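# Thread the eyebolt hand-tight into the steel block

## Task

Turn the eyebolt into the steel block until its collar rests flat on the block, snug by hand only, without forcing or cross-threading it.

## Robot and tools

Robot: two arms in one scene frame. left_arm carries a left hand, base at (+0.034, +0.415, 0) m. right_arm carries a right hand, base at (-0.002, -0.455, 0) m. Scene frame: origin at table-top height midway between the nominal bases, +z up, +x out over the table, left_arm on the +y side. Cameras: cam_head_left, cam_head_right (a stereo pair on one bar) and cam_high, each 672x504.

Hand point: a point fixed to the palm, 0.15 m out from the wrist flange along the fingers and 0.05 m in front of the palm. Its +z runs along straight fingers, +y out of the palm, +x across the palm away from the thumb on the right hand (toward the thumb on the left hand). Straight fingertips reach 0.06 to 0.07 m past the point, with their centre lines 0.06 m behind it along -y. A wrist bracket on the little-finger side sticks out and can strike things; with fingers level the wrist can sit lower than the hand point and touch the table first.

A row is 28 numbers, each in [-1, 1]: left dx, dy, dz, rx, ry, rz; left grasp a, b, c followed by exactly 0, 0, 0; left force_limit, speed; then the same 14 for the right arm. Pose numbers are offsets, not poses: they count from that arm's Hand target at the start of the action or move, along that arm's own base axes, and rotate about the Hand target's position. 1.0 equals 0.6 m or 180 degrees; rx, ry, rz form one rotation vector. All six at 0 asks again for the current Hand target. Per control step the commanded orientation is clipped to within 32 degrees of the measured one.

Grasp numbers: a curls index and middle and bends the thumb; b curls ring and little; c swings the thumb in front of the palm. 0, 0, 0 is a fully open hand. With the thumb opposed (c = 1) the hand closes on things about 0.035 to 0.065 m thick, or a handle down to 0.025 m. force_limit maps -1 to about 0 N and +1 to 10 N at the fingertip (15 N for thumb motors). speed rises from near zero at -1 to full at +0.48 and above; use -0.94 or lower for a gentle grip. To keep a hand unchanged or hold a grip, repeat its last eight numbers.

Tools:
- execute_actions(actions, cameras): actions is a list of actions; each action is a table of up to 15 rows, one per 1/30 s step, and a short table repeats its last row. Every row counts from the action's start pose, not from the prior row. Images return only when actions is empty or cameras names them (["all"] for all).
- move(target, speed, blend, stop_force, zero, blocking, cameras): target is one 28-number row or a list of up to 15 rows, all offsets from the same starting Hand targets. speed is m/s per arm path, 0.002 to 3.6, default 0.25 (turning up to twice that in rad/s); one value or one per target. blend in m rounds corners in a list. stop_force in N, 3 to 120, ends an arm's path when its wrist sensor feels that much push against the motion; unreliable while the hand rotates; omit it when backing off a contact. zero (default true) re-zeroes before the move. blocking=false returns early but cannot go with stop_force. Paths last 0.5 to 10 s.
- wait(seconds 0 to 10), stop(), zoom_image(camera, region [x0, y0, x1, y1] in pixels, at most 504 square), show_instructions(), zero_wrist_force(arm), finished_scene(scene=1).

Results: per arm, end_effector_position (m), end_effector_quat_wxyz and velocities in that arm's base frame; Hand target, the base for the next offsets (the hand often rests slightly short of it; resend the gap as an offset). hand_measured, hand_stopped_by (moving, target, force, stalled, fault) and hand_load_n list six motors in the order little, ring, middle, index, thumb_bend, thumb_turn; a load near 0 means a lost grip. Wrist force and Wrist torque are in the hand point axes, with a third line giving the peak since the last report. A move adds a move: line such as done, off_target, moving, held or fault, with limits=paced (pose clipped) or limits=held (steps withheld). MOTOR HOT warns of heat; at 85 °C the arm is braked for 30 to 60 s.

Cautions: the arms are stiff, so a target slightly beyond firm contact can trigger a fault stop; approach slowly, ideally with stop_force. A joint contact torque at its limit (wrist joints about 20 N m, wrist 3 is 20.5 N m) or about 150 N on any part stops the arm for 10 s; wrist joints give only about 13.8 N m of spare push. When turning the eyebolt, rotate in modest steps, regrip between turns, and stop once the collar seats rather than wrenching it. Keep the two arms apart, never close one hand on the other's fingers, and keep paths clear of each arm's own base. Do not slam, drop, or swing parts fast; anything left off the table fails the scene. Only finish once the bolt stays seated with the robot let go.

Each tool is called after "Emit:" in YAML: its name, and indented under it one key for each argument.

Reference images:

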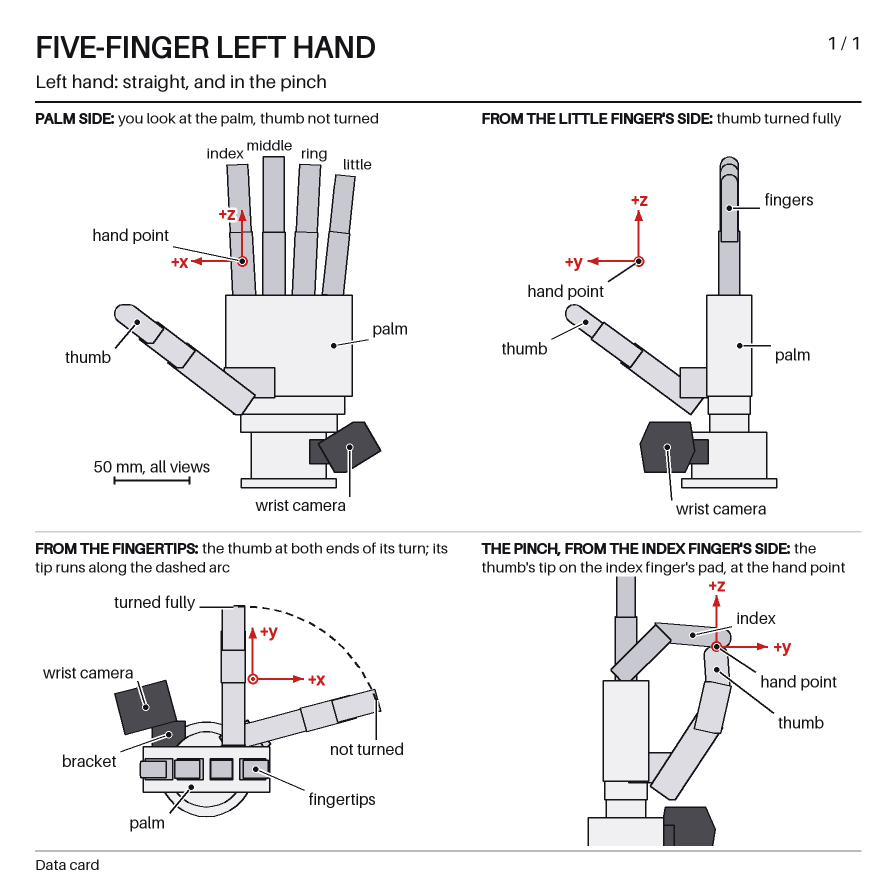

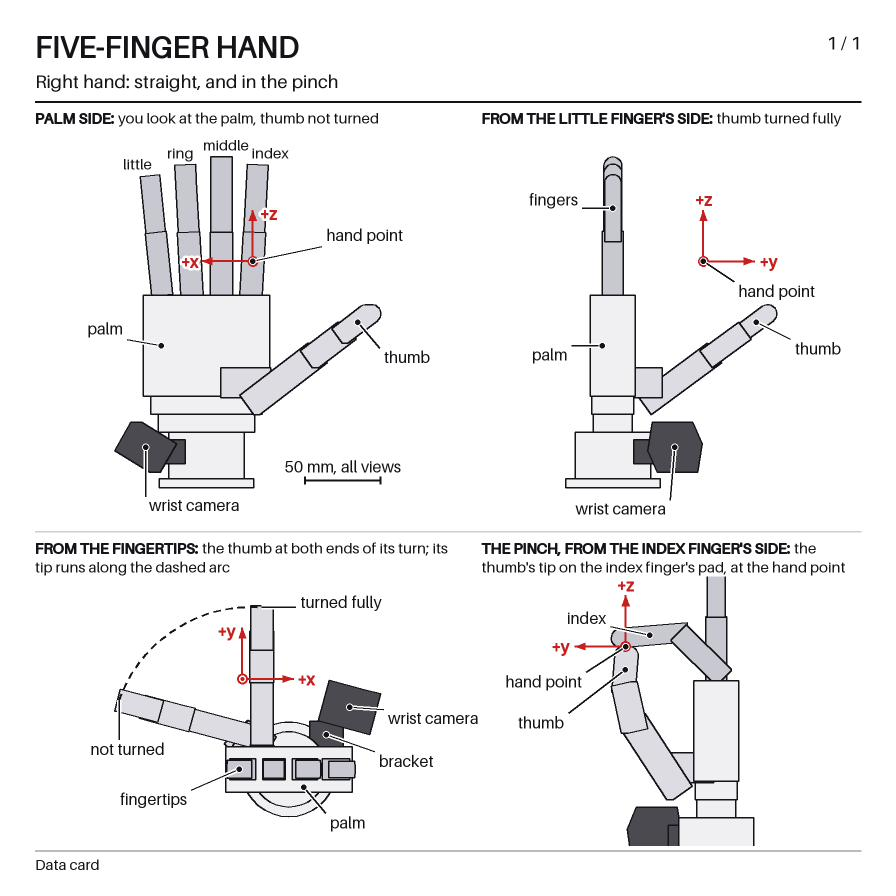

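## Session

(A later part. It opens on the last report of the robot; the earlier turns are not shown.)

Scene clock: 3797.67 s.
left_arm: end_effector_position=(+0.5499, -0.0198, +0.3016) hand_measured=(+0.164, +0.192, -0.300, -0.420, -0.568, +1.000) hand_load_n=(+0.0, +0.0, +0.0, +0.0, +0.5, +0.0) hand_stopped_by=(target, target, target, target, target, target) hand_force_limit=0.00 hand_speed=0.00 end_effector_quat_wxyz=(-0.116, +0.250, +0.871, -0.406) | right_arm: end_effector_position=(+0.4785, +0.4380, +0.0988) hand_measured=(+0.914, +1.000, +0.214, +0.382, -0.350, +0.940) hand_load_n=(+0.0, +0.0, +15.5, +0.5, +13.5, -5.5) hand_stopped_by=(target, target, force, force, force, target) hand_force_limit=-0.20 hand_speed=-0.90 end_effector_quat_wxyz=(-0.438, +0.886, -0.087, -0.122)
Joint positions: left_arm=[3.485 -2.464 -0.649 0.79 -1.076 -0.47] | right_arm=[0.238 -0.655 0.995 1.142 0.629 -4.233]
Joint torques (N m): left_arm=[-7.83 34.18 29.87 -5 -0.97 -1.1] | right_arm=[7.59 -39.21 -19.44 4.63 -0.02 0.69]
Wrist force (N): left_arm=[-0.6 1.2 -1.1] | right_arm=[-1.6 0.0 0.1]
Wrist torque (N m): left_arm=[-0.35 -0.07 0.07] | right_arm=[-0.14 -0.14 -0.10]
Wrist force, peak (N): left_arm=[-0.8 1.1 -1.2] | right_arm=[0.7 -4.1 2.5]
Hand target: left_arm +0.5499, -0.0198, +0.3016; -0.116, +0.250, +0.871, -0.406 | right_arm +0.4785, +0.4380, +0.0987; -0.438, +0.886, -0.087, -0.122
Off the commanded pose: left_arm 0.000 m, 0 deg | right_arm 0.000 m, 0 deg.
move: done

Emit:
move:
  target: [0,0,0,0,0,0,0.35,0.6,1,0,0,0,0.0,0, 0.0073,-0.0033,-0.0005,0,0,-0.2222,0.86,1,0.97,0,0,0,-0.2,-0.9]
  speed: 0.12
  cameras: ["cam_head_right","cam_high"]

Emit:
zoom_image:
  camera: "cam_head_right"
  region: [360, 395, 395, 430]

Emit:
zoom_image:
  camera: "cam_high"
  region: [330, 205, 360, 235]

Scene clock: 3815.10 s.
left_arm: end_effector_position=(+0.5499, -0.0198, +0.3016) hand_measured=(+0.164, +0.192, -0.300, -0.420, -0.568, +1.000) hand_load_n=(+0.0, +0.0, +0.0, +0.0, +0.0, +0.0) hand_stopped_by=(target, target, target, target, target, target) hand_force_limit=0.00 hand_speed=0.00 end_effector_quat_wxyz=(-0.116, +0.250, +0.871, -0.406) | right_arm: end_effector_position=(+0.4828, +0.4361, +0.0986) hand_measured=(+0.914, +1.000, +0.214, +0.382, -0.350, +0.940) hand_load_n=(+0.0, +0.0, +10.5, +1.0, +14.0, +4.0) hand_stopped_by=(target, target, force, force, force, target) hand_force_limit=-0.20 hand_speed=-0.90 end_effector_quat_wxyz=(-0.454, +0.803, -0.385, +0.035)
Joint positions: left_arm=[3.485 -2.464 -0.649 0.79 -1.076 -0.47] | right_arm=[0.267 -1.046 1.52 0.32 0.964 -3.297]
Joint torques (N m): left_arm=[-8.55 33.36 27.92 -4.74 -0.9 -1.24] | right_arm=[-11.59 -24.08 -22.42 3.74 -0.3 0.61]
Wrist force (N): left_arm=[-0.8 1.0 -1.1] | right_arm=[0.6 -3.7 1.4]
Wrist torque (N m): left_arm=[-0.37 -0.04 0.06] | right_arm=[-0.14 -0.04 -0.20]
Wrist force, peak (N): left_arm=[-0.9 1.1 -1.2] | right_arm=[-0.3 -5.6 -2.6]
Hand target: left_arm +0.5499, -0.0198, +0.3016; -0.116, +0.250, +0.871, -0.406 | right_arm +0.4829, +0.4360, +0.0984; -0.454, +0.803, -0.385, +0.035
Off the commanded pose: left_arm 0.000 m, 0 deg | right_arm 0.000 m, 0 deg.
move: done
Images, in order (width x height): cam_head_right 672x504, cam_high 672x504.

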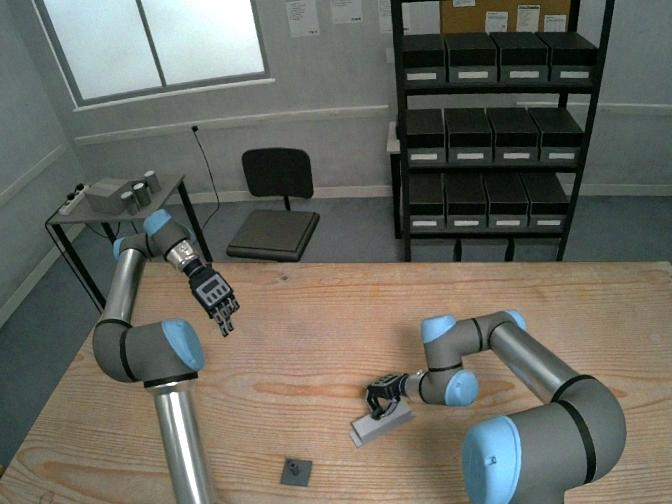

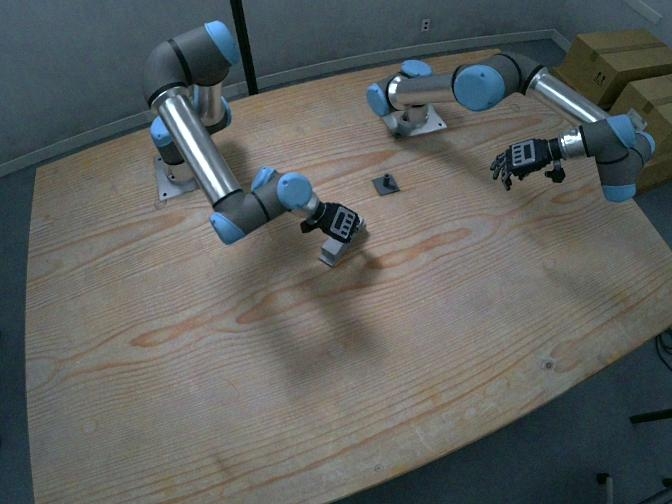

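Scaled by 14.400 from the camera's 672x504 image, which has a finer 960x720 frame.

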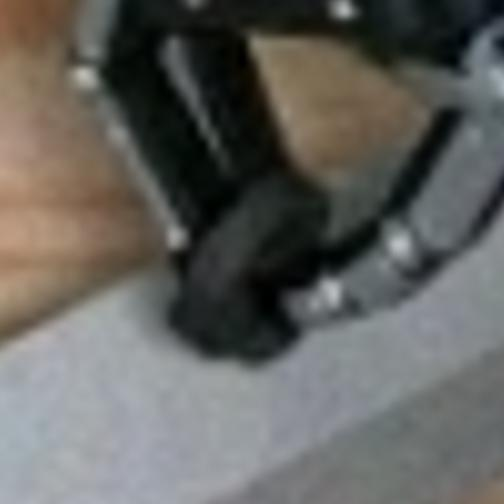

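Scaled by 16.800 from the camera's 672x504 image, which has a finer 960x720 frame.

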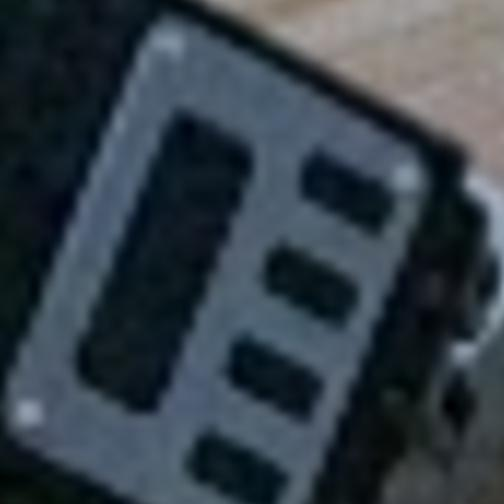

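Emit:
move:
  target:
    - [0,0,0,0,0,0,0.35,0.6,1,0,0,0,0.0,0, 0.0041,-0.0074,-0.0002,0,0,-0.2222,0.86,1,0.97,0,0,0,-0.2,-0.9]
    - [0,0,0,0,0,0,0.35,0.6,1,0,0,0,0.0,0, 0.0025,-0.0157,-0.0004,0,0,-0.4444,0.86,1,0.97,0,0,0,-0.2,-0.9]
  speed: 0.12
  blend: 0.003
  cameras: ["cam_head_right","cam_high"]

Emit:
zoom_image:
  camera: "cam_high"
  region: [330, 205, 360, 235]

Scene clock: 3837.50 s.
left_arm: end_effector_position=(+0.5499, -0.0198, +0.3016) hand_measured=(+0.164, +0.192, -0.300, -0.420, -0.568, +1.000) hand_load_n=(+0.0, +0.0, +0.0, +0.0, +0.0, +0.0) hand_stopped_by=(target, target, target, target, target, target) hand_force_limit=0.00 hand_speed=0.00 end_effector_quat_wxyz=(-0.116, +0.250, +0.871, -0.406) | right_arm: end_effector_position=(+0.4843, +0.4267, +0.0981) hand_measured=(+0.914, +1.000, +0.214, +0.382, -0.350, +0.940) hand_load_n=(+0.0, +0.0, +11.0, +1.5, +9.5, +3.0) hand_stopped_by=(target, target, force, force, force, target) hand_force_limit=-0.20 hand_speed=-0.90 end_effector_quat_wxyz=(+0.325, -0.368, +0.811, -0.319)
Joint positions: left_arm=[3.485 -2.464 -0.649 0.79 -1.076 -0.47] | right_arm=[0.717 -0.952 1.406 0.527 2.36 -1.957]
Joint torques (N m): left_arm=[-7.79 34.69 28.36 -4.81 -0.99 -1.17] | right_arm=[-11.33 -58.85 -9.52 0.1 0.66 1.44]
Wrist force (N): left_arm=[-0.8 1.2 -0.8] | right_arm=[-0.4 -4.4 -2.2]
Wrist torque (N m): left_arm=[-0.37 -0.04 0.06] | right_arm=[-0.26 -0.02 -0.12]
Wrist force, peak (N): left_arm=[-0.7 1.4 -1.1] | right_arm=[-0.5 -9.0 -5.0]
Hand target: left_arm +0.5499, -0.0198, +0.3016; -0.116, +0.250, +0.871, -0.406 | right_arm +0.4844, +0.4266, +0.0982; +0.325, -0.368, +0.811, -0.319
Off the commanded pose: left_arm 0.000 m, 0 deg | right_arm 0.000 m, 0 deg.
move: done
Images, in order (width x height): cam_head_right 672x504, cam_high 672x504.

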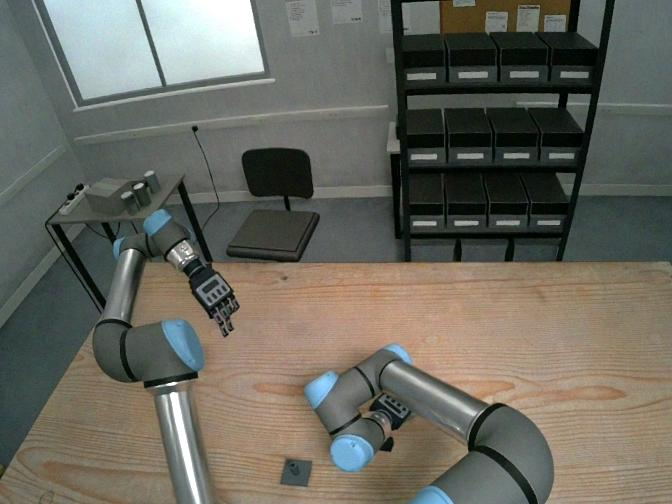

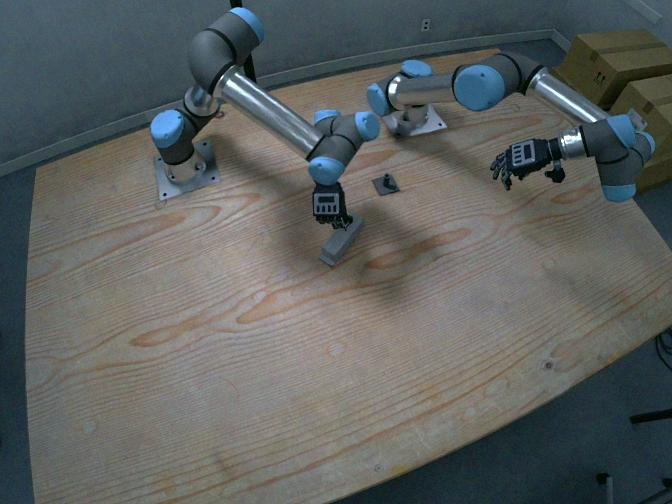

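Scaled by 16.800 from the camera's 672x504 image, which has a finer 960x720 frame.

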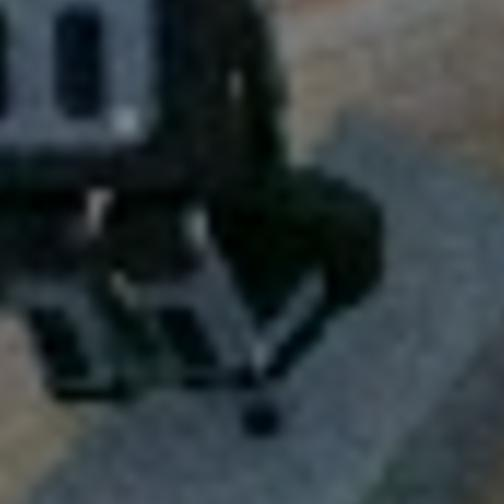

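Emit:
zoom_image:
  camera: "cam_high"
  region: [338, 215, 354, 235]

Emit:
zoom_image:
  camera: "cam_high"
  region: [300, 170, 390, 270]

Scaled by 25.200 from the camera's 672x504 image, which has a finer 960x720 frame.

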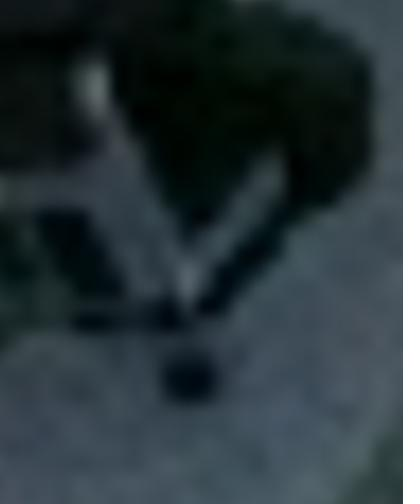

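Scaled by 5.040 from the camera's 672x504 image, which has a finer 960x720 frame.

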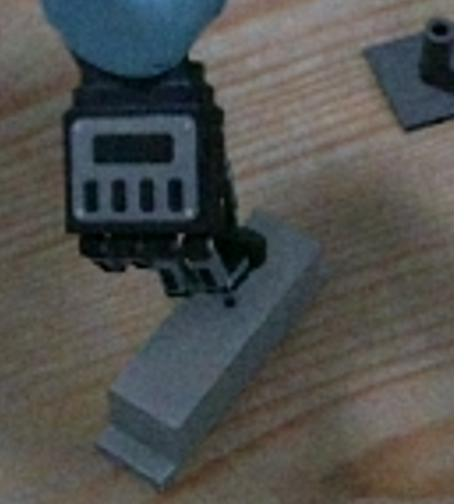

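Emit:
move:
  target: [0,0,0,0,0,0,0.35,0.6,1,0,0,0,0.0,0, 0,0,0.05,0,0,0,0.86,1,0.97,0,0,0,-0.2,-0.9]
  speed: 0.03
  cameras: ["cam_head_right","cam_high"]

Emit:
zoom_image:
  camera: "cam_high"
  region: [330, 205, 360, 235]

Scene clock: 3878.47 s.
left_arm: end_effector_position=(+0.5499, -0.0198, +0.3016) hand_measured=(+0.164, +0.192, -0.300, -0.420, -0.568, +1.000) hand_load_n=(+0.0, +0.0, +0.0, +0.0, +0.0, +0.0) hand_stopped_by=(target, target, target, target, target, target) hand_force_limit=0.00 hand_speed=0.00 end_effector_quat_wxyz=(-0.116, +0.250, +0.871, -0.406) | right_arm: end_effector_position=(+0.4844, +0.4266, +0.1285) hand_measured=(+0.914, +1.000, +0.214, +0.382, -0.350, +0.940) hand_load_n=(+0.5, +0.0, +11.5, +1.5, +11.5, +4.0) hand_stopped_by=(target, target, force, force, force, target) hand_force_limit=-0.20 hand_speed=-0.90 end_effector_quat_wxyz=(+0.325, -0.368, +0.811, -0.319) end_effector_velocity=(+0.001, +0.000, -0.001) end_effector_angular_velocity=(+0.002, -0.002, -0.001)
Joint positions: left_arm=[3.485 -2.464 -0.649 0.79 -1.076 -0.47] | right_arm=[0.717 -0.982 1.372 0.592 2.36 -1.956]
Joint velocities: left_arm=[within noise] | right_arm=[0 0.001 0.002 -0.006 0 0]
Joint torques (N m): left_arm=[-8 33.63 29.7 -4.83 -0.85 -1.18] | right_arm=[-10.28 -31.42 -8.76 -1.52 -0.1 -0.53]
Wrist force (N): left_arm=[-0.9 1.2 -1.0] | right_arm=[0.1 -0.2 1.4]
Wrist torque (N m): left_arm=[-0.37 -0.02 0.05] | right_arm=[-0.14 -0.09 -0.06]
Wrist force, peak (N): left_arm=[-0.7 1.2 -1.3] | right_arm=[-0.1 -4.3 -2.0]
Hand target: left_arm +0.5499, -0.0198, +0.3016; -0.116, +0.250, +0.871, -0.406 | right_arm +0.4844, +0.4266, +0.1282; +0.325, -0.368, +0.811, -0.319
Off the commanded pose: left_arm 0.000 m, 0 deg | right_arm 0.000 m, 0 deg.
move: done
Images, in order (width x height): cam_head_right 672x504, cam_high 672x504.

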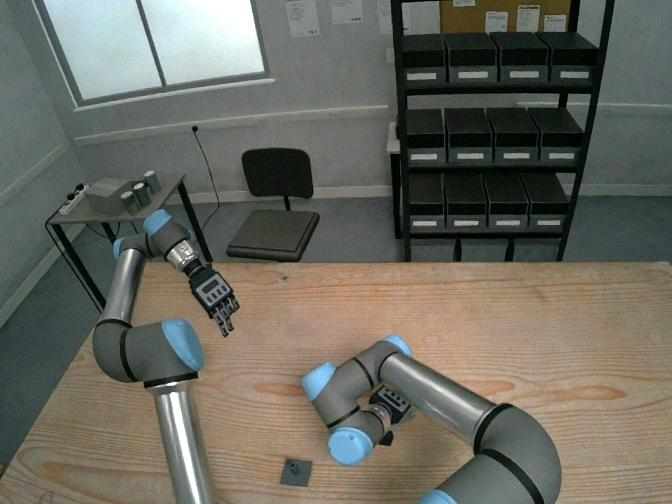

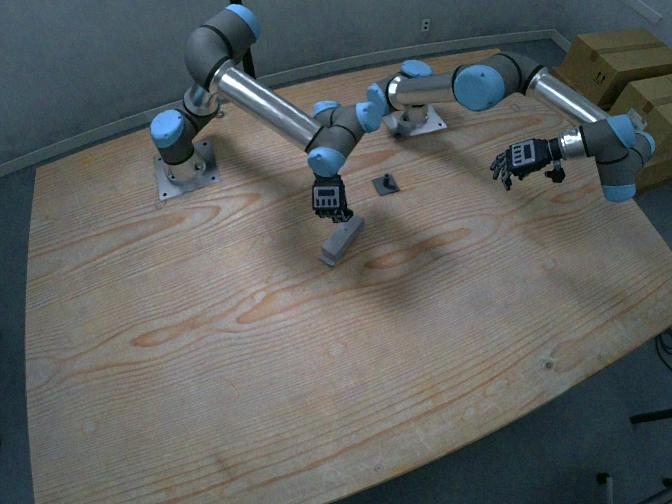

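Scaled by 16.800 from the camera's 672x504 image, which has a finer 960x720 frame.

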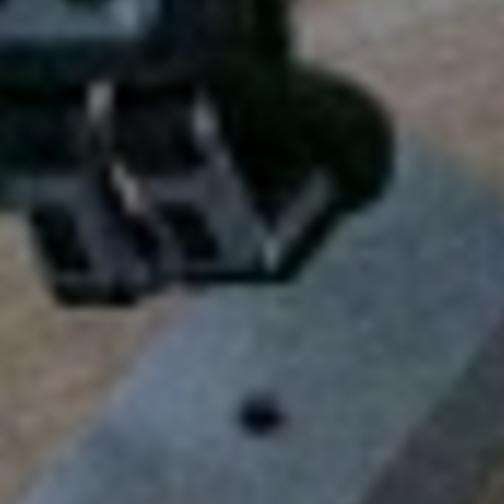

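Emit:
move:
  target: [0,0,0,0,0,0,0.35,0.6,1,0,0,0,0.0,0, -0.0165,0.017,0,0,0,0.8333,0.86,1,0.97,0,0,0,-0.2,-0.9]
  speed: 0.2
  cameras: ["cam_head_right","cam_head_left","cam_high"]

Emit:
zoom_image:
  camera: "cam_head_right"
  region: [362, 395, 392, 425]

Emit:
zoom_image:
  camera: "cam_head_left"
  region: [374, 395, 404, 425]

Scene clock: 3909.67 s.
left_arm: end_effector_position=(+0.5499, -0.0198, +0.3016) hand_measured=(+0.164, +0.192, -0.300, -0.420, -0.568, +1.000) hand_load_n=(+0.0, +0.0, +0.0, +0.0, +0.0, +0.0) hand_stopped_by=(target, target, target, target, target, target) hand_force_limit=0.00 hand_speed=0.00 end_effector_quat_wxyz=(-0.116, +0.250, +0.871, -0.406) | right_arm: end_effector_position=(+0.4744, +0.4368, +0.1280) hand_measured=(+0.914, +1.000, +0.214, +0.382, -0.350, +0.940) hand_load_n=(+0.0, +0.5, +11.0, +1.5, +11.5, +4.0) hand_stopped_by=(target, target, force, force, force, target) hand_force_limit=-0.20 hand_speed=-0.90 end_effector_quat_wxyz=(-0.392, +0.878, +0.145, -0.232)
Joint positions: left_arm=[3.485 -2.464 -0.649 0.79 -1.076 -0.47] | right_arm=[0.301 -0.368 0.5 1.93 0.726 -4.963]
Joint torques (N m): left_arm=[-8.26 34.04 29.12 -4.66 -0.7 -1.36] | right_arm=[-11.31 -82.99 -19.11 3.06 -1.38 -1.64]
Wrist force (N): left_arm=[-0.6 1.1 -1.1] | right_arm=[0.3 0.0 1.0]
Wrist torque (N m): left_arm=[-0.37 -0.07 0.07] | right_arm=[-0.09 -0.12 0.03]
Wrist force, peak (N): left_arm=[-0.7 1.4 -1.2] | right_arm=[-0.7 2.1 -0.7]
Hand target: left_arm +0.5499, -0.0198, +0.3016; -0.116, +0.250, +0.871, -0.406 | right_arm +0.4745, +0.4368, +0.1282; -0.392, +0.879, +0.145, -0.232
Off the commanded pose: left_arm 0.000 m, 0 deg | right_arm 0.000 m, 0 deg.
move: done

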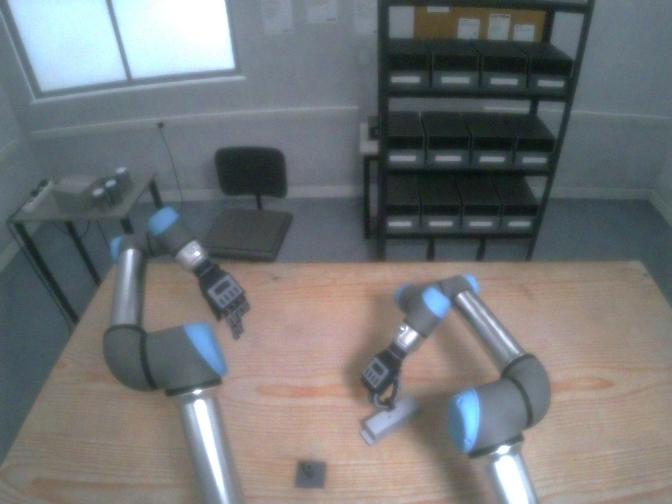

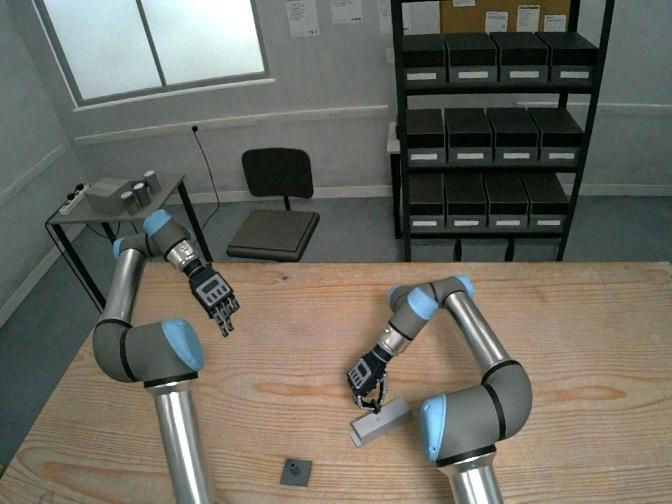

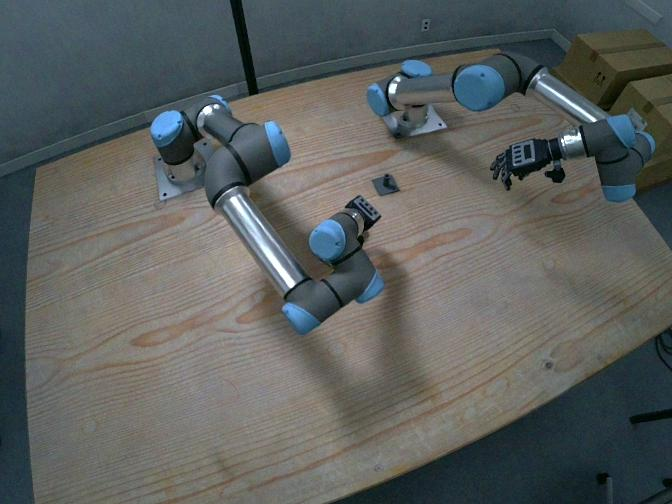

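Scaled by 16.800 from the camera's 672x504 image, which has a finer 960x720 frame.

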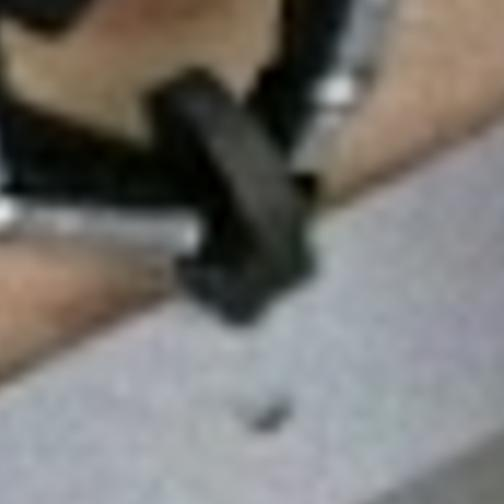

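Scaled by 16.800 from the camera's 672x504 image, which has a finer 960x720 frame.

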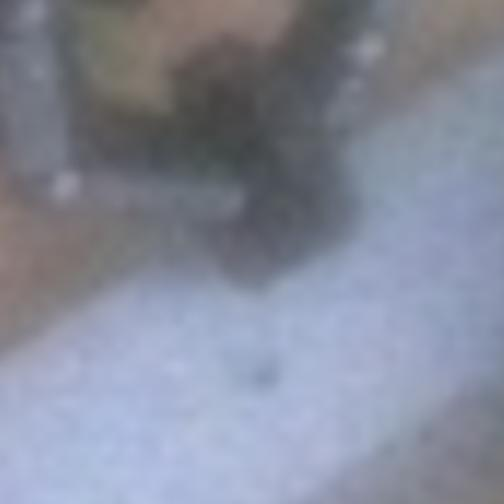

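Emit:
move:
  target: [0,0,0,0,0,0,0.35,0.6,1,0,0,0,0.0,0, 0.007,-0.0038,0,0,0,-0.2778,0.86,1,0.97,0,0,0,-0.2,-0.9]
  speed: 0.15
  cameras: ["cam_head_right","cam_head_left","cam_high"]

Emit:
zoom_image:
  camera: "cam_head_right"
  region: [362, 395, 392, 425]

Emit:
zoom_image:
  camera: "cam_head_left"
  region: [374, 395, 404, 425]

Emit:
zoom_image:
  camera: "cam_high"
  region: [330, 205, 360, 235]

Scene clock: 3946.87 s.
left_arm: end_effector_position=(+0.5499, -0.0198, +0.3016) hand_measured=(+0.164, +0.192, -0.300, -0.420, -0.568, +1.000) hand_load_n=(+0.0, +0.0, +0.0, +0.0, +0.0, +0.0) hand_stopped_by=(target, target, target, target, target, target) hand_force_limit=0.00 hand_speed=0.00 end_effector_quat_wxyz=(-0.116, +0.250, +0.871, -0.406) | right_arm: end_effector_position=(+0.4787, +0.4345, +0.1283) hand_measured=(+0.914, +1.000, +0.214, +0.382, -0.350, +0.940) hand_load_n=(+0.0, +0.0, +11.5, +2.0, +11.5, +3.5) hand_stopped_by=(target, target, force, force, force, target) hand_force_limit=-0.20 hand_speed=-0.90 end_effector_quat_wxyz=(-0.453, +0.858, -0.240, -0.044)
Joint positions: left_arm=[3.485 -2.464 -0.649 0.79 -1.076 -0.47] | right_arm=[0.227 -0.906 1.266 0.714 0.729 -3.714]
Joint torques (N m): left_arm=[-8.47 33.48 27.87 -4.87 -0.92 -1.09] | right_arm=[7.91 -29.3 -19.17 1.57 -1.15 1.6]
Wrist force (N): left_arm=[-0.6 1.1 -1.0] | right_arm=[0.2 -0.1 1.3]
Wrist torque (N m): left_arm=[-0.38 -0.07 0.07] | right_arm=[-0.11 -0.09 -0.11]
Wrist force, peak (N): left_arm=[-1.0 1.3 -1.0] | right_arm=[-0.2 -0.7 2.3]
Hand target: left_arm +0.5499, -0.0198, +0.3016; -0.116, +0.250, +0.871, -0.406 | right_arm +0.4787, +0.4345, +0.1282; -0.453, +0.858, -0.240, -0.044
Off the commanded pose: left_arm 0.000 m, 0 deg | right_arm 0.000 m, 0 deg.
move: done

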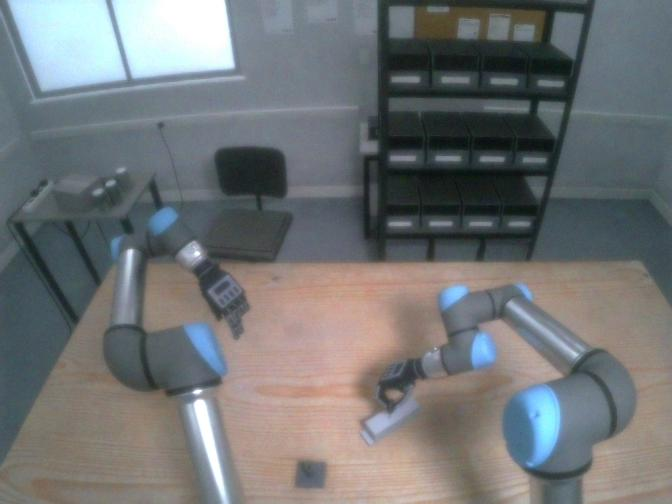

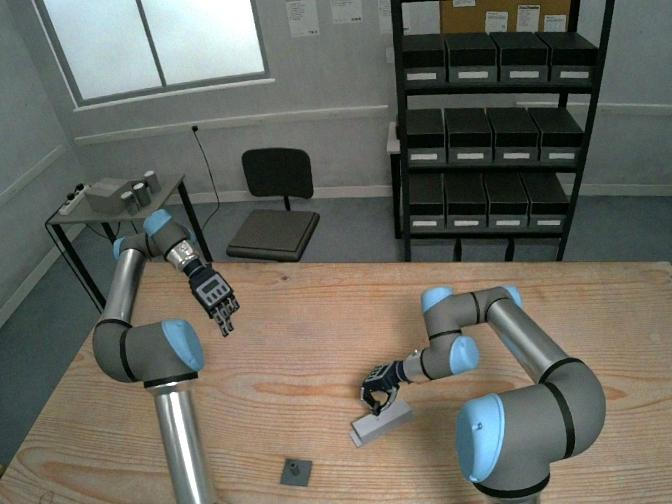

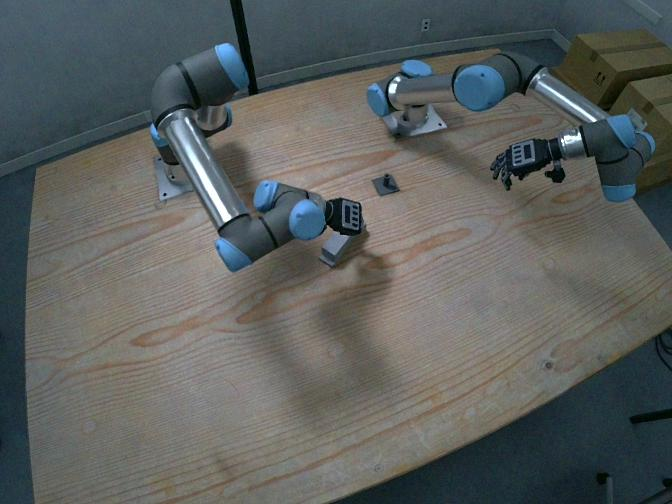

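Scaled by 16.800 from the camera's 672x504 image, which has a finer 960x720 frame.

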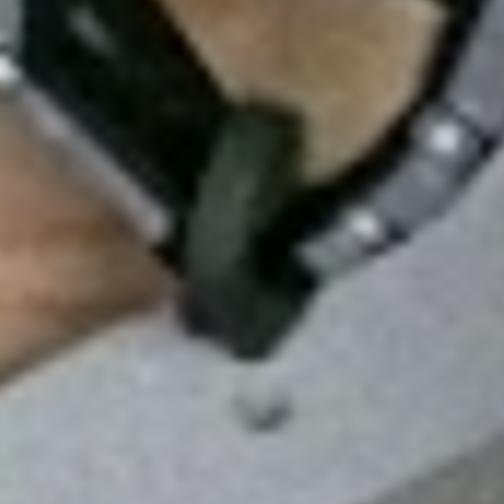

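Scaled by 16.800 from the camera's 672x504 image, which has a finer 960x720 frame.

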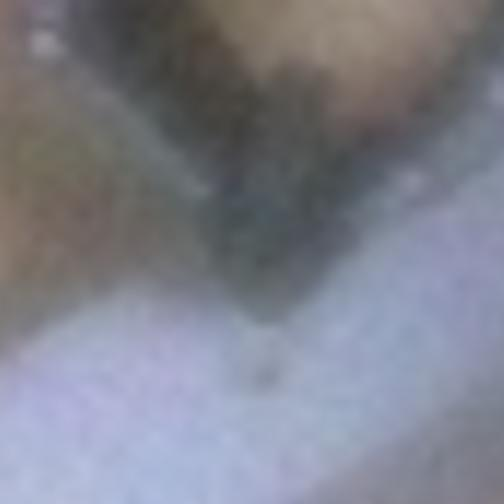

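Scaled by 16.800 from the camera's 672x504 image, which has a finer 960x720 frame.

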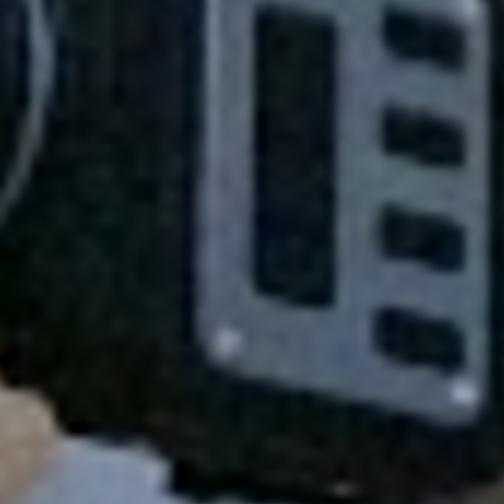

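Emit:
move:
  target:
    - [0,0,0,0,0,0,0.35,0.6,1,0,0,0,0.0,0, -0.0105,-0.0008,-0.01,0,0,0.2778,0.86,1,0.97,0,0,0,-0.2,-0.9]
    - [0,0,0,0,0,0,0.35,0.6,1,0,0,0,0.0,0, -0.0105,-0.0008,-0.0412,0,0,0.2778,0.86,1,0.97,0,0,0,-0.2,-0.9]
  speed: [0.15,0.05]
  cameras: ["cam_head_right","cam_head_left"]

Emit:
zoom_image:
  camera: "cam_head_right"
  region: [367, 401, 389, 423]

Emit:
zoom_image:
  camera: "cam_head_left"
  region: [379, 399, 401, 421]

Scene clock: 4032.43 s.
left_arm: end_effector_position=(+0.5499, -0.0198, +0.3016) hand_measured=(+0.164, +0.192, -0.300, -0.420, -0.568, +1.000) hand_load_n=(+0.0, +0.0, +0.0, +0.0, +0.0, +0.0) hand_stopped_by=(target, target, target, target, target, target) hand_force_limit=0.00 hand_speed=0.00 end_effector_quat_wxyz=(-0.116, +0.250, +0.871, -0.406) | right_arm: end_effector_position=(+0.4724, +0.4340, +0.1031) hand_measured=(+0.914, +1.000, +0.214, +0.382, -0.350, +0.940) hand_load_n=(+0.0, +0.0, +11.0, +2.0, +11.5, +4.0) hand_stopped_by=(target, target, force, force, force, target) hand_force_limit=-0.20 hand_speed=-0.90 end_effector_quat_wxyz=(-0.392, +0.878, +0.145, -0.232) end_effector_velocity=(+0.000, +0.000, +0.002) end_effector_angular_velocity=(-0.001, +0.003, +0.000)
Joint positions: left_arm=[3.485 -2.464 -0.649 0.79 -1.076 -0.47] | right_arm=[0.298 -0.365 0.558 1.872 0.728 -4.967]
Joint velocities: left_arm=[within noise] | right_arm=[0 -0.001 -0.002 0.006 0 0]
Joint torques (N m): left_arm=[-8.39 33.09 27.29 -4.81 -0.91 -1.14] | right_arm=[-11.12 -82.99 -25.78 5.76 -1.21 -1.02]
Wrist force (N): left_arm=[-0.8 1.0 -1.1] | right_arm=[0.5 -0.1 1.2]
Wrist torque (N m): left_arm=[-0.39 -0.04 0.06] | right_arm=[-0.12 -0.15 0.02]
Wrist force, peak (N): left_arm=[-0.8 1.3 -1.3] | right_arm=[0.7 0.6 1.4]
Hand target: left_arm +0.5499, -0.0198, +0.3016; -0.116, +0.250, +0.871, -0.406 | right_arm +0.4724, +0.4340, +0.1035; -0.392, +0.879, +0.145, -0.232
Off the commanded pose: left_arm 0.000 m, 0 deg | right_arm 0.000 m, 0 deg.
move: done
Images, in order (width x height): cam_head_left 672x504, cam_head_right 672x504.

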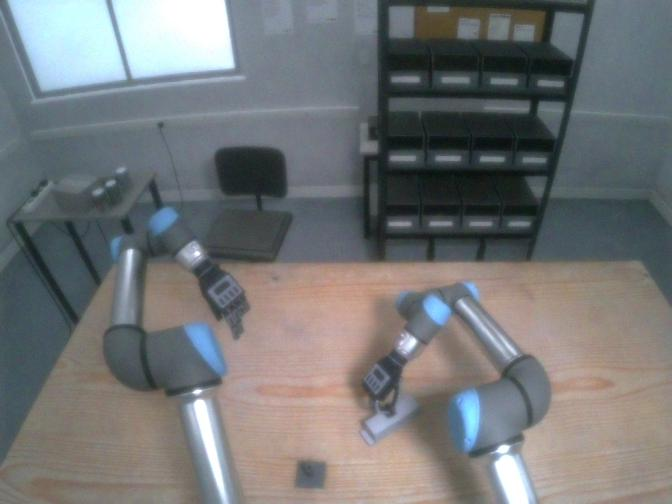

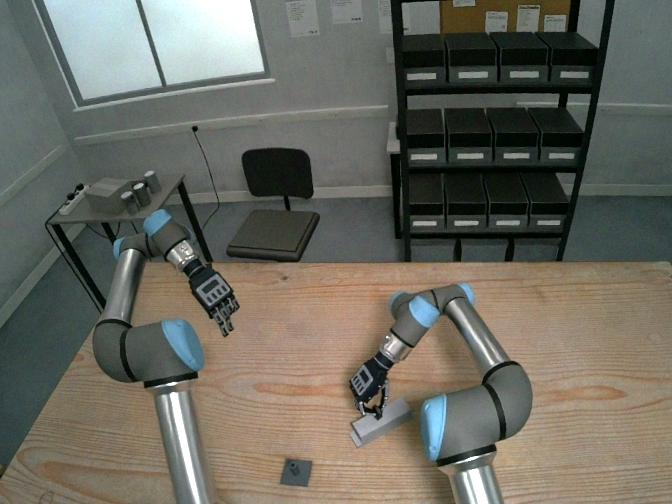

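Scaled by 22.909 from the camera's 672x504 image, which has a finer 960x720 frame.

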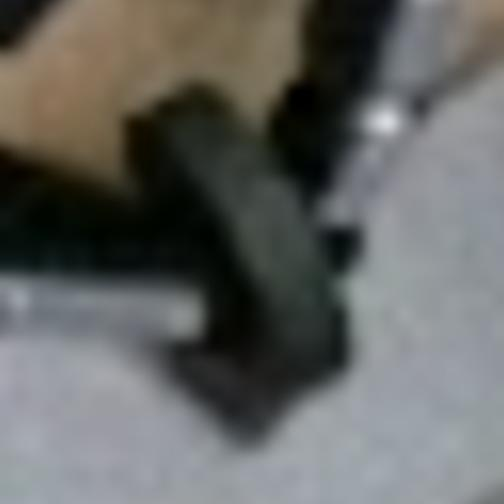

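Scaled by 22.909 from the camera's 672x504 image, which has a finer 960x720 frame.

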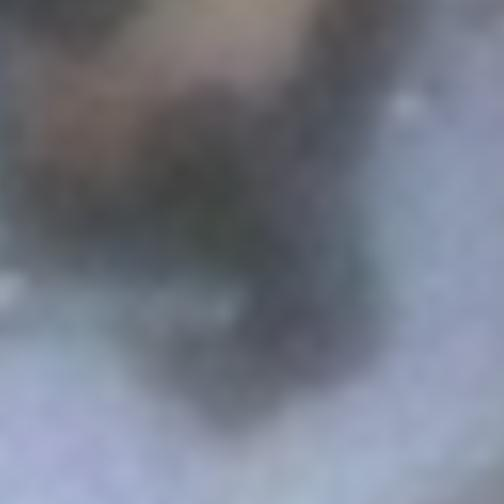

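Emit:
move:
  target:
    - [0,0,0,0,0,0,0.35,0.6,1,0,0,0,0.0,0, -0.0033,0.0017,0,0,0,0,0.86,1,0.97,0,0,0,-0.2,-0.9]
    - [0,0,0,0,0,0,0.35,0.6,1,0,0,0,0.0,0, -0.0033,0.0017,-0.02,0,0,0,0.86,1,0.97,0,0,0,-0.2,-0.9]
  speed: 0.01
  stop_force: 3
  cameras: ["cam_head_right"]

Emit:
zoom_image:
  camera: "cam_head_right"
  region: [367, 401, 389, 423]

Scene clock: 4058.20 s.
left_arm: end_effector_position=(+0.5499, -0.0198, +0.3016) hand_measured=(+0.164, +0.192, -0.300, -0.420, -0.568, +1.000) hand_load_n=(+0.0, +0.0, +0.0, +0.0, +0.0, +0.0) hand_stopped_by=(target, target, target, target, target, target) hand_force_limit=0.00 hand_speed=0.00 end_effector_quat_wxyz=(-0.116, +0.250, +0.871, -0.406) | right_arm: end_effector_position=(+0.4704, +0.4351, +0.0994) hand_measured=(+0.914, +1.000, +0.214, +0.382, -0.350, +0.940) hand_load_n=(+0.0, +0.0, +11.5, +1.5, +10.5, +3.5) hand_stopped_by=(target, target, force, force, force, target) hand_force_limit=-0.20 hand_speed=-0.90 end_effector_quat_wxyz=(-0.392, +0.878, +0.145, -0.231)
Joint positions: left_arm=[3.485 -2.464 -0.649 0.79 -1.076 -0.47] | right_arm=[0.3 -0.367 0.571 1.858 0.727 -4.964]
Joint torques (N m): left_arm=[-8.9 33.03 28.85 -4.63 -0.78 -1.15] | right_arm=[5.72 -81.46 -25.86 4.93 -1.08 1.03]
Wrist force (N): left_arm=[-0.8 1.1 -1.1] | right_arm=[0.2 -1.4 -0.1]
Wrist torque (N m): left_arm=[-0.38 -0.05 0.06] | right_arm=[-0.15 -0.13 0.02]
Wrist force, peak (N): left_arm=[-0.8 1.2 -1.3] | right_arm=[-0.1 -6.2 -2.3]
Hand target: left_arm +0.5499, -0.0198, +0.3016; -0.116, +0.250, +0.871, -0.406 | right_arm +0.4704, +0.4351, +0.0994; -0.392, +0.878, +0.145, -0.231 (not the last commanded pose)
Off the commanded pose: left_arm 0.000 m, 0 deg | right_arm 0.008 m, 0 deg.
move: contact (right_arm); path passed 1 of 2 targets
Images, in order (width x height): cam_head_right 672x504.

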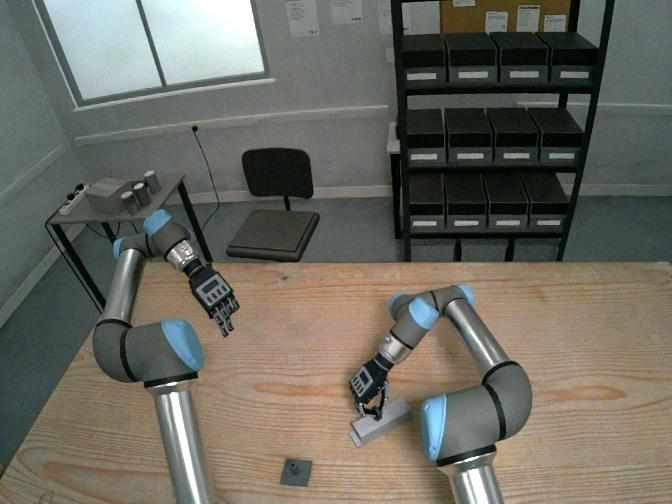

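Scaled by 22.909 from the camera's 672x504 image, which has a finer 960x720 frame.

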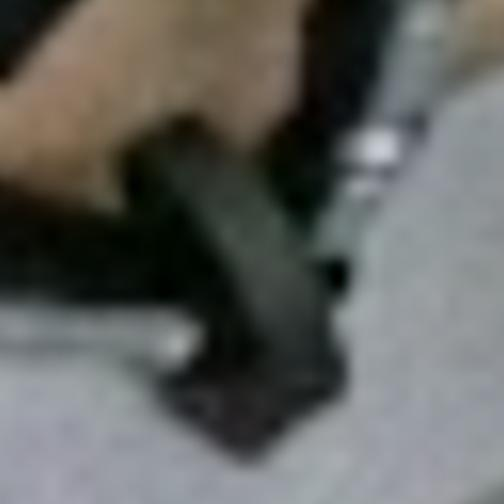

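Emit:
move:
  target:
    - [0,0,0,0,0,0,0.35,0.6,1,0,0,0,0.0,0, 0,0,0.003,0,0,0,0.86,1,0.97,0,0,0,-0.2,-0.9]
    - [0,0,0,0,0,0,0.35,0.6,1,0,0,0,0.0,0, 0.0025,0,0.003,0,0,0,0.86,1,0.97,0,0,0,-0.2,-0.9]
    - [0,0,0,0,0,0,0.35,0.6,1,0,0,0,0.0,0, 0.0025,0,-0.01,0,0,0,0.86,1,0.97,0,0,0,-0.2,-0.9]
  speed: 0.01
  stop_force: 3

Emit:
move:
  target:
    - [0,0,0,0,0,0,0.35,0.6,1,0,0,0,0.0,0, 0,0,0.003,0,0,0,0.86,1,0.97,0,0,0,-0.2,-0.9]
    - [0,0,0,0,0,0,0.35,0.6,1,0,0,0,0.0,0, 0,-0.0025,0.003,0,0,0,0.86,1,0.97,0,0,0,-0.2,-0.9]
    - [0,0,0,0,0,0,0.35,0.6,1,0,0,0,0.0,0, 0,-0.0025,-0.01,0,0,0,0.86,1,0.97,0,0,0,-0.2,-0.9]
  speed: 0.01
  stop_force: 3

Emit:
move:
  target:
    - [0,0,0,0,0,0,0.35,0.6,1,0,0,0,0.0,0, 0,0,0.003,0,0,0,0.86,1,0.97,0,0,0,-0.2,-0.9]
    - [0,0,0,0,0,0,0.35,0.6,1,0,0,0,0.0,0, 0,0.005,0.003,0,0,0,0.86,1,0.97,0,0,0,-0.2,-0.9]
    - [0,0,0,0,0,0,0.35,0.6,1,0,0,0,0.0,0, 0,0.005,-0.01,0,0,0,0.86,1,0.97,0,0,0,-0.2,-0.9]
  speed: 0.01
  stop_force: 3

Emit:
move:
  target:
    - [0,0,0,0,0,0,0.35,0.6,1,0,0,0,0.0,0, 0,0,0.003,0,0,0,0.86,1,0.97,0,0,0,-0.2,-0.9]
    - [0,0,0,0,0,0,0.35,0.6,1,0,0,0,0.0,0, 0.0025,0,0.003,0,0,0,0.86,1,0.97,0,0,0,-0.2,-0.9]
    - [0,0,0,0,0,0,0.35,0.6,1,0,0,0,0.0,0, 0.0025,0,-0.01,0,0,0,0.86,1,0.97,0,0,0,-0.2,-0.9]
  speed: 0.01
  stop_force: 3

Scene clock: 4086.00 s.
left_arm: end_effector_position=(+0.5499, -0.0198, +0.3016) hand_measured=(+0.164, +0.192, -0.300, -0.420, -0.568, +1.000) hand_load_n=(+0.0, +0.0, +0.0, +0.0, +0.0, +0.0) hand_stopped_by=(target, target, target, target, target, target) hand_force_limit=0.00 hand_speed=0.00 end_effector_quat_wxyz=(-0.116, +0.250, +0.871, -0.406) | right_arm: end_effector_position=(+0.4719, +0.4351, +0.0990) hand_measured=(+0.914, +1.000, +0.214, +0.382, -0.350, +0.940) hand_load_n=(+0.0, +0.0, +11.0, +1.0, +10.5, +4.0) hand_stopped_by=(target, target, force, force, force, target) hand_force_limit=-0.20 hand_speed=-0.90 end_effector_quat_wxyz=(-0.392, +0.879, +0.145, -0.231)
Joint positions: left_arm=[3.485 -2.464 -0.649 0.79 -1.076 -0.47] | right_arm=[0.3 -0.361 0.56 1.864 0.727 -4.965]
Joint torques (N m): left_arm=[-7.65 34.03 27.95 -4.75 -1.01 -1.1] | right_arm=[-2.04 -80.36 -24.41 4.58 0.11 -1.09]
Wrist force (N): left_arm=[-0.8 1.1 -0.9] | right_arm=[0.3 -3.8 -2.2]
Wrist torque (N m): left_arm=[-0.39 -0.04 0.07] | right_arm=[-0.22 -0.11 -0.02]
Wrist force, peak (N): left_arm=[-0.9 1.3 -1.1] | right_arm=[0.1 -8.8 -5.4]
Hand target: left_arm +0.5499, -0.0198, +0.3016; -0.116, +0.250, +0.871, -0.406 | right_arm +0.4719, +0.4351, +0.0990; -0.392, +0.879, +0.145, -0.231 (not the last commanded pose)
Off the commanded pose: left_arm 0.000 m, 0 deg | right_arm 0.006 m, 0 deg.
move: contact (right_arm); path passed 2 of 3 targets

Scene clock: 4087.27 s.
left_arm: end_effector_position=(+0.5499, -0.0198, +0.3016) hand_measured=(+0.164, +0.192, -0.300, -0.420, -0.568, +1.000) hand_load_n=(+0.0, +0.0, +0.0, +0.0, +0.0, +0.0) hand_stopped_by=(target, target, target, target, target, target) hand_force_limit=0.00 hand_speed=0.00 end_effector_quat_wxyz=(-0.116, +0.250, +0.871, -0.406) | right_arm: end_effector_position=(+0.4719, +0.4351, +0.0992) hand_measured=(+0.914, +1.000, +0.214, +0.382, -0.350, +0.940) hand_load_n=(+0.0, +0.0, +11.5, +2.0, +11.5, +4.0) hand_stopped_by=(target, target, force, force, force, target) hand_force_limit=-0.20 hand_speed=-0.90 end_effector_quat_wxyz=(-0.392, +0.879, +0.145, -0.231)
Joint positions: left_arm=[3.485 -2.464 -0.649 0.79 -1.076 -0.47] | right_arm=[0.3 -0.361 0.56 1.864 0.727 -4.965]
Joint torques (N m): left_arm=[-7.69 34.02 27.42 -4.94 -0.84 -1.32] | right_arm=[-2.44 -42.29 -7.43 -0.53 0.04 -1.27]
Wrist force (N): left_arm=[-0.9 1.0 -0.9] | right_arm=[0.5 0.0 1.0]
Wrist torque (N m): left_arm=[-0.38 -0.03 0.05] | right_arm=[-0.11 -0.14 0.03]
Wrist force, peak (N): left_arm=[-1.0 1.2 -1.1] | right_arm=[0.2 -3.7 -2.0]
Hand target: left_arm +0.5499, -0.0198, +0.3016; -0.116, +0.250, +0.871, -0.406 | right_arm +0.4719, +0.4351, +0.0992; -0.392, +0.879, +0.145, -0.231 (not the last commanded pose)
Off the commanded pose: left_arm 0.000 m, 0 deg | right_arm 0.006 m, 0 deg.
move: contact (right_arm); path passed 0 of 3 targets

Scene clock: 4089.17 s.
left_arm: end_effector_position=(+0.5499, -0.0198, +0.3016) hand_measured=(+0.164, +0.192, -0.300, -0.420, -0.568, +1.000) hand_load_n=(+0.5, +0.0, +0.0, +0.0, +0.0, +0.0) hand_stopped_by=(target, target, target, target, target, target) hand_force_limit=0.00 hand_speed=0.00 end_effector_quat_wxyz=(-0.116, +0.250, +0.871, -0.406) | right_arm: end_effector_position=(+0.4719, +0.4382, +0.0995) hand_measured=(+0.914, +1.000, +0.214, +0.382, -0.350, +0.940) hand_load_n=(+0.0, +0.0, +11.0, +1.5, +11.0, +4.0) hand_stopped_by=(target, target, force, force, force, target) hand_force_limit=-0.20 hand_speed=-0.90 end_effector_quat_wxyz=(-0.392, +0.878, +0.145, -0.231)
Joint positions: left_arm=[3.485 -2.464 -0.649 0.79 -1.076 -0.47] | right_arm=[0.304 -0.354 0.545 1.868 0.725 -4.959]
Joint torques (N m): left_arm=[-8.18 34.74 28.46 -4.78 -0.83 -1.2] | right_arm=[4.41 -81.18 -25.15 4.84 -1.38 1.74]
Wrist force (N): left_arm=[-0.8 0.9 -1.0] | right_arm=[0.4 -2.2 -0.7]
Wrist torque (N m): left_arm=[-0.40 -0.04 0.07] | right_arm=[-0.18 -0.16 0.02]
Wrist force, peak (N): left_arm=[-0.8 1.1 -1.3] | right_arm=[-0.5 -6.9 -4.8]
Hand target: left_arm +0.5499, -0.0198, +0.3016; -0.116, +0.250, +0.871, -0.406 | right_arm +0.4719, +0.4382, +0.0995; -0.392, +0.878, +0.145, -0.231 (not the last commanded pose)
Off the commanded pose: left_arm 0.000 m, 0 deg | right_arm 0.006 m, 0 deg.
move: contact (right_arm); path passed 2 of 3 targets

Scene clock: 4090.93 s.
left_arm: end_effector_position=(+0.5499, -0.0198, +0.3016) hand_measured=(+0.164, +0.192, -0.300, -0.420, -0.568, +1.000) hand_load_n=(+0.0, +0.0, +0.0, +0.0, +0.0, +0.0) hand_stopped_by=(target, target, target, target, target, target) hand_force_limit=0.00 hand_speed=0.00 end_effector_quat_wxyz=(-0.116, +0.250, +0.871, -0.406) | right_arm: end_effector_position=(+0.4734, +0.4382, +0.0993) hand_measured=(+0.914, +1.000, +0.214, +0.382, -0.350, +0.940) hand_load_n=(+0.0, +0.0, +10.5, +1.0, +10.5, +4.0) hand_stopped_by=(target, target, force, force, force, target) hand_force_limit=-0.20 hand_speed=-0.90 end_effector_quat_wxyz=(-0.392, +0.878, +0.145, -0.231)
Joint positions: left_arm=[3.485 -2.464 -0.649 0.79 -1.076 -0.47] | right_arm=[0.303 -0.348 0.533 1.875 0.725 -4.96]
Joint torques (N m): left_arm=[-8.78 33.88 28.47 -4.6 -0.86 -1.3] | right_arm=[-4.13 -78.82 -25.49 4.33 -0.1 -0.74]
Wrist force (N): left_arm=[-0.9 0.9 -1.0] | right_arm=[-0.1 -4.9 -3.2]
Wrist torque (N m): left_arm=[-0.40 -0.02 0.05] | right_arm=[-0.23 -0.09 -0.03]
Wrist force, peak (N): left_arm=[-1.1 1.3 -1.1] | right_arm=[-0.7 -9.7 -6.7]
Hand target: left_arm +0.5499, -0.0198, +0.3016; -0.116, +0.250, +0.871, -0.406 | right_arm +0.4734, +0.4382, +0.0993; -0.392, +0.878, +0.145, -0.231 (not the last commanded pose)
Off the commanded pose: left_arm 0.000 m, 0 deg | right_arm 0.006 m, 0 deg.
move: contact (right_arm); path passed 2 of 3 targets


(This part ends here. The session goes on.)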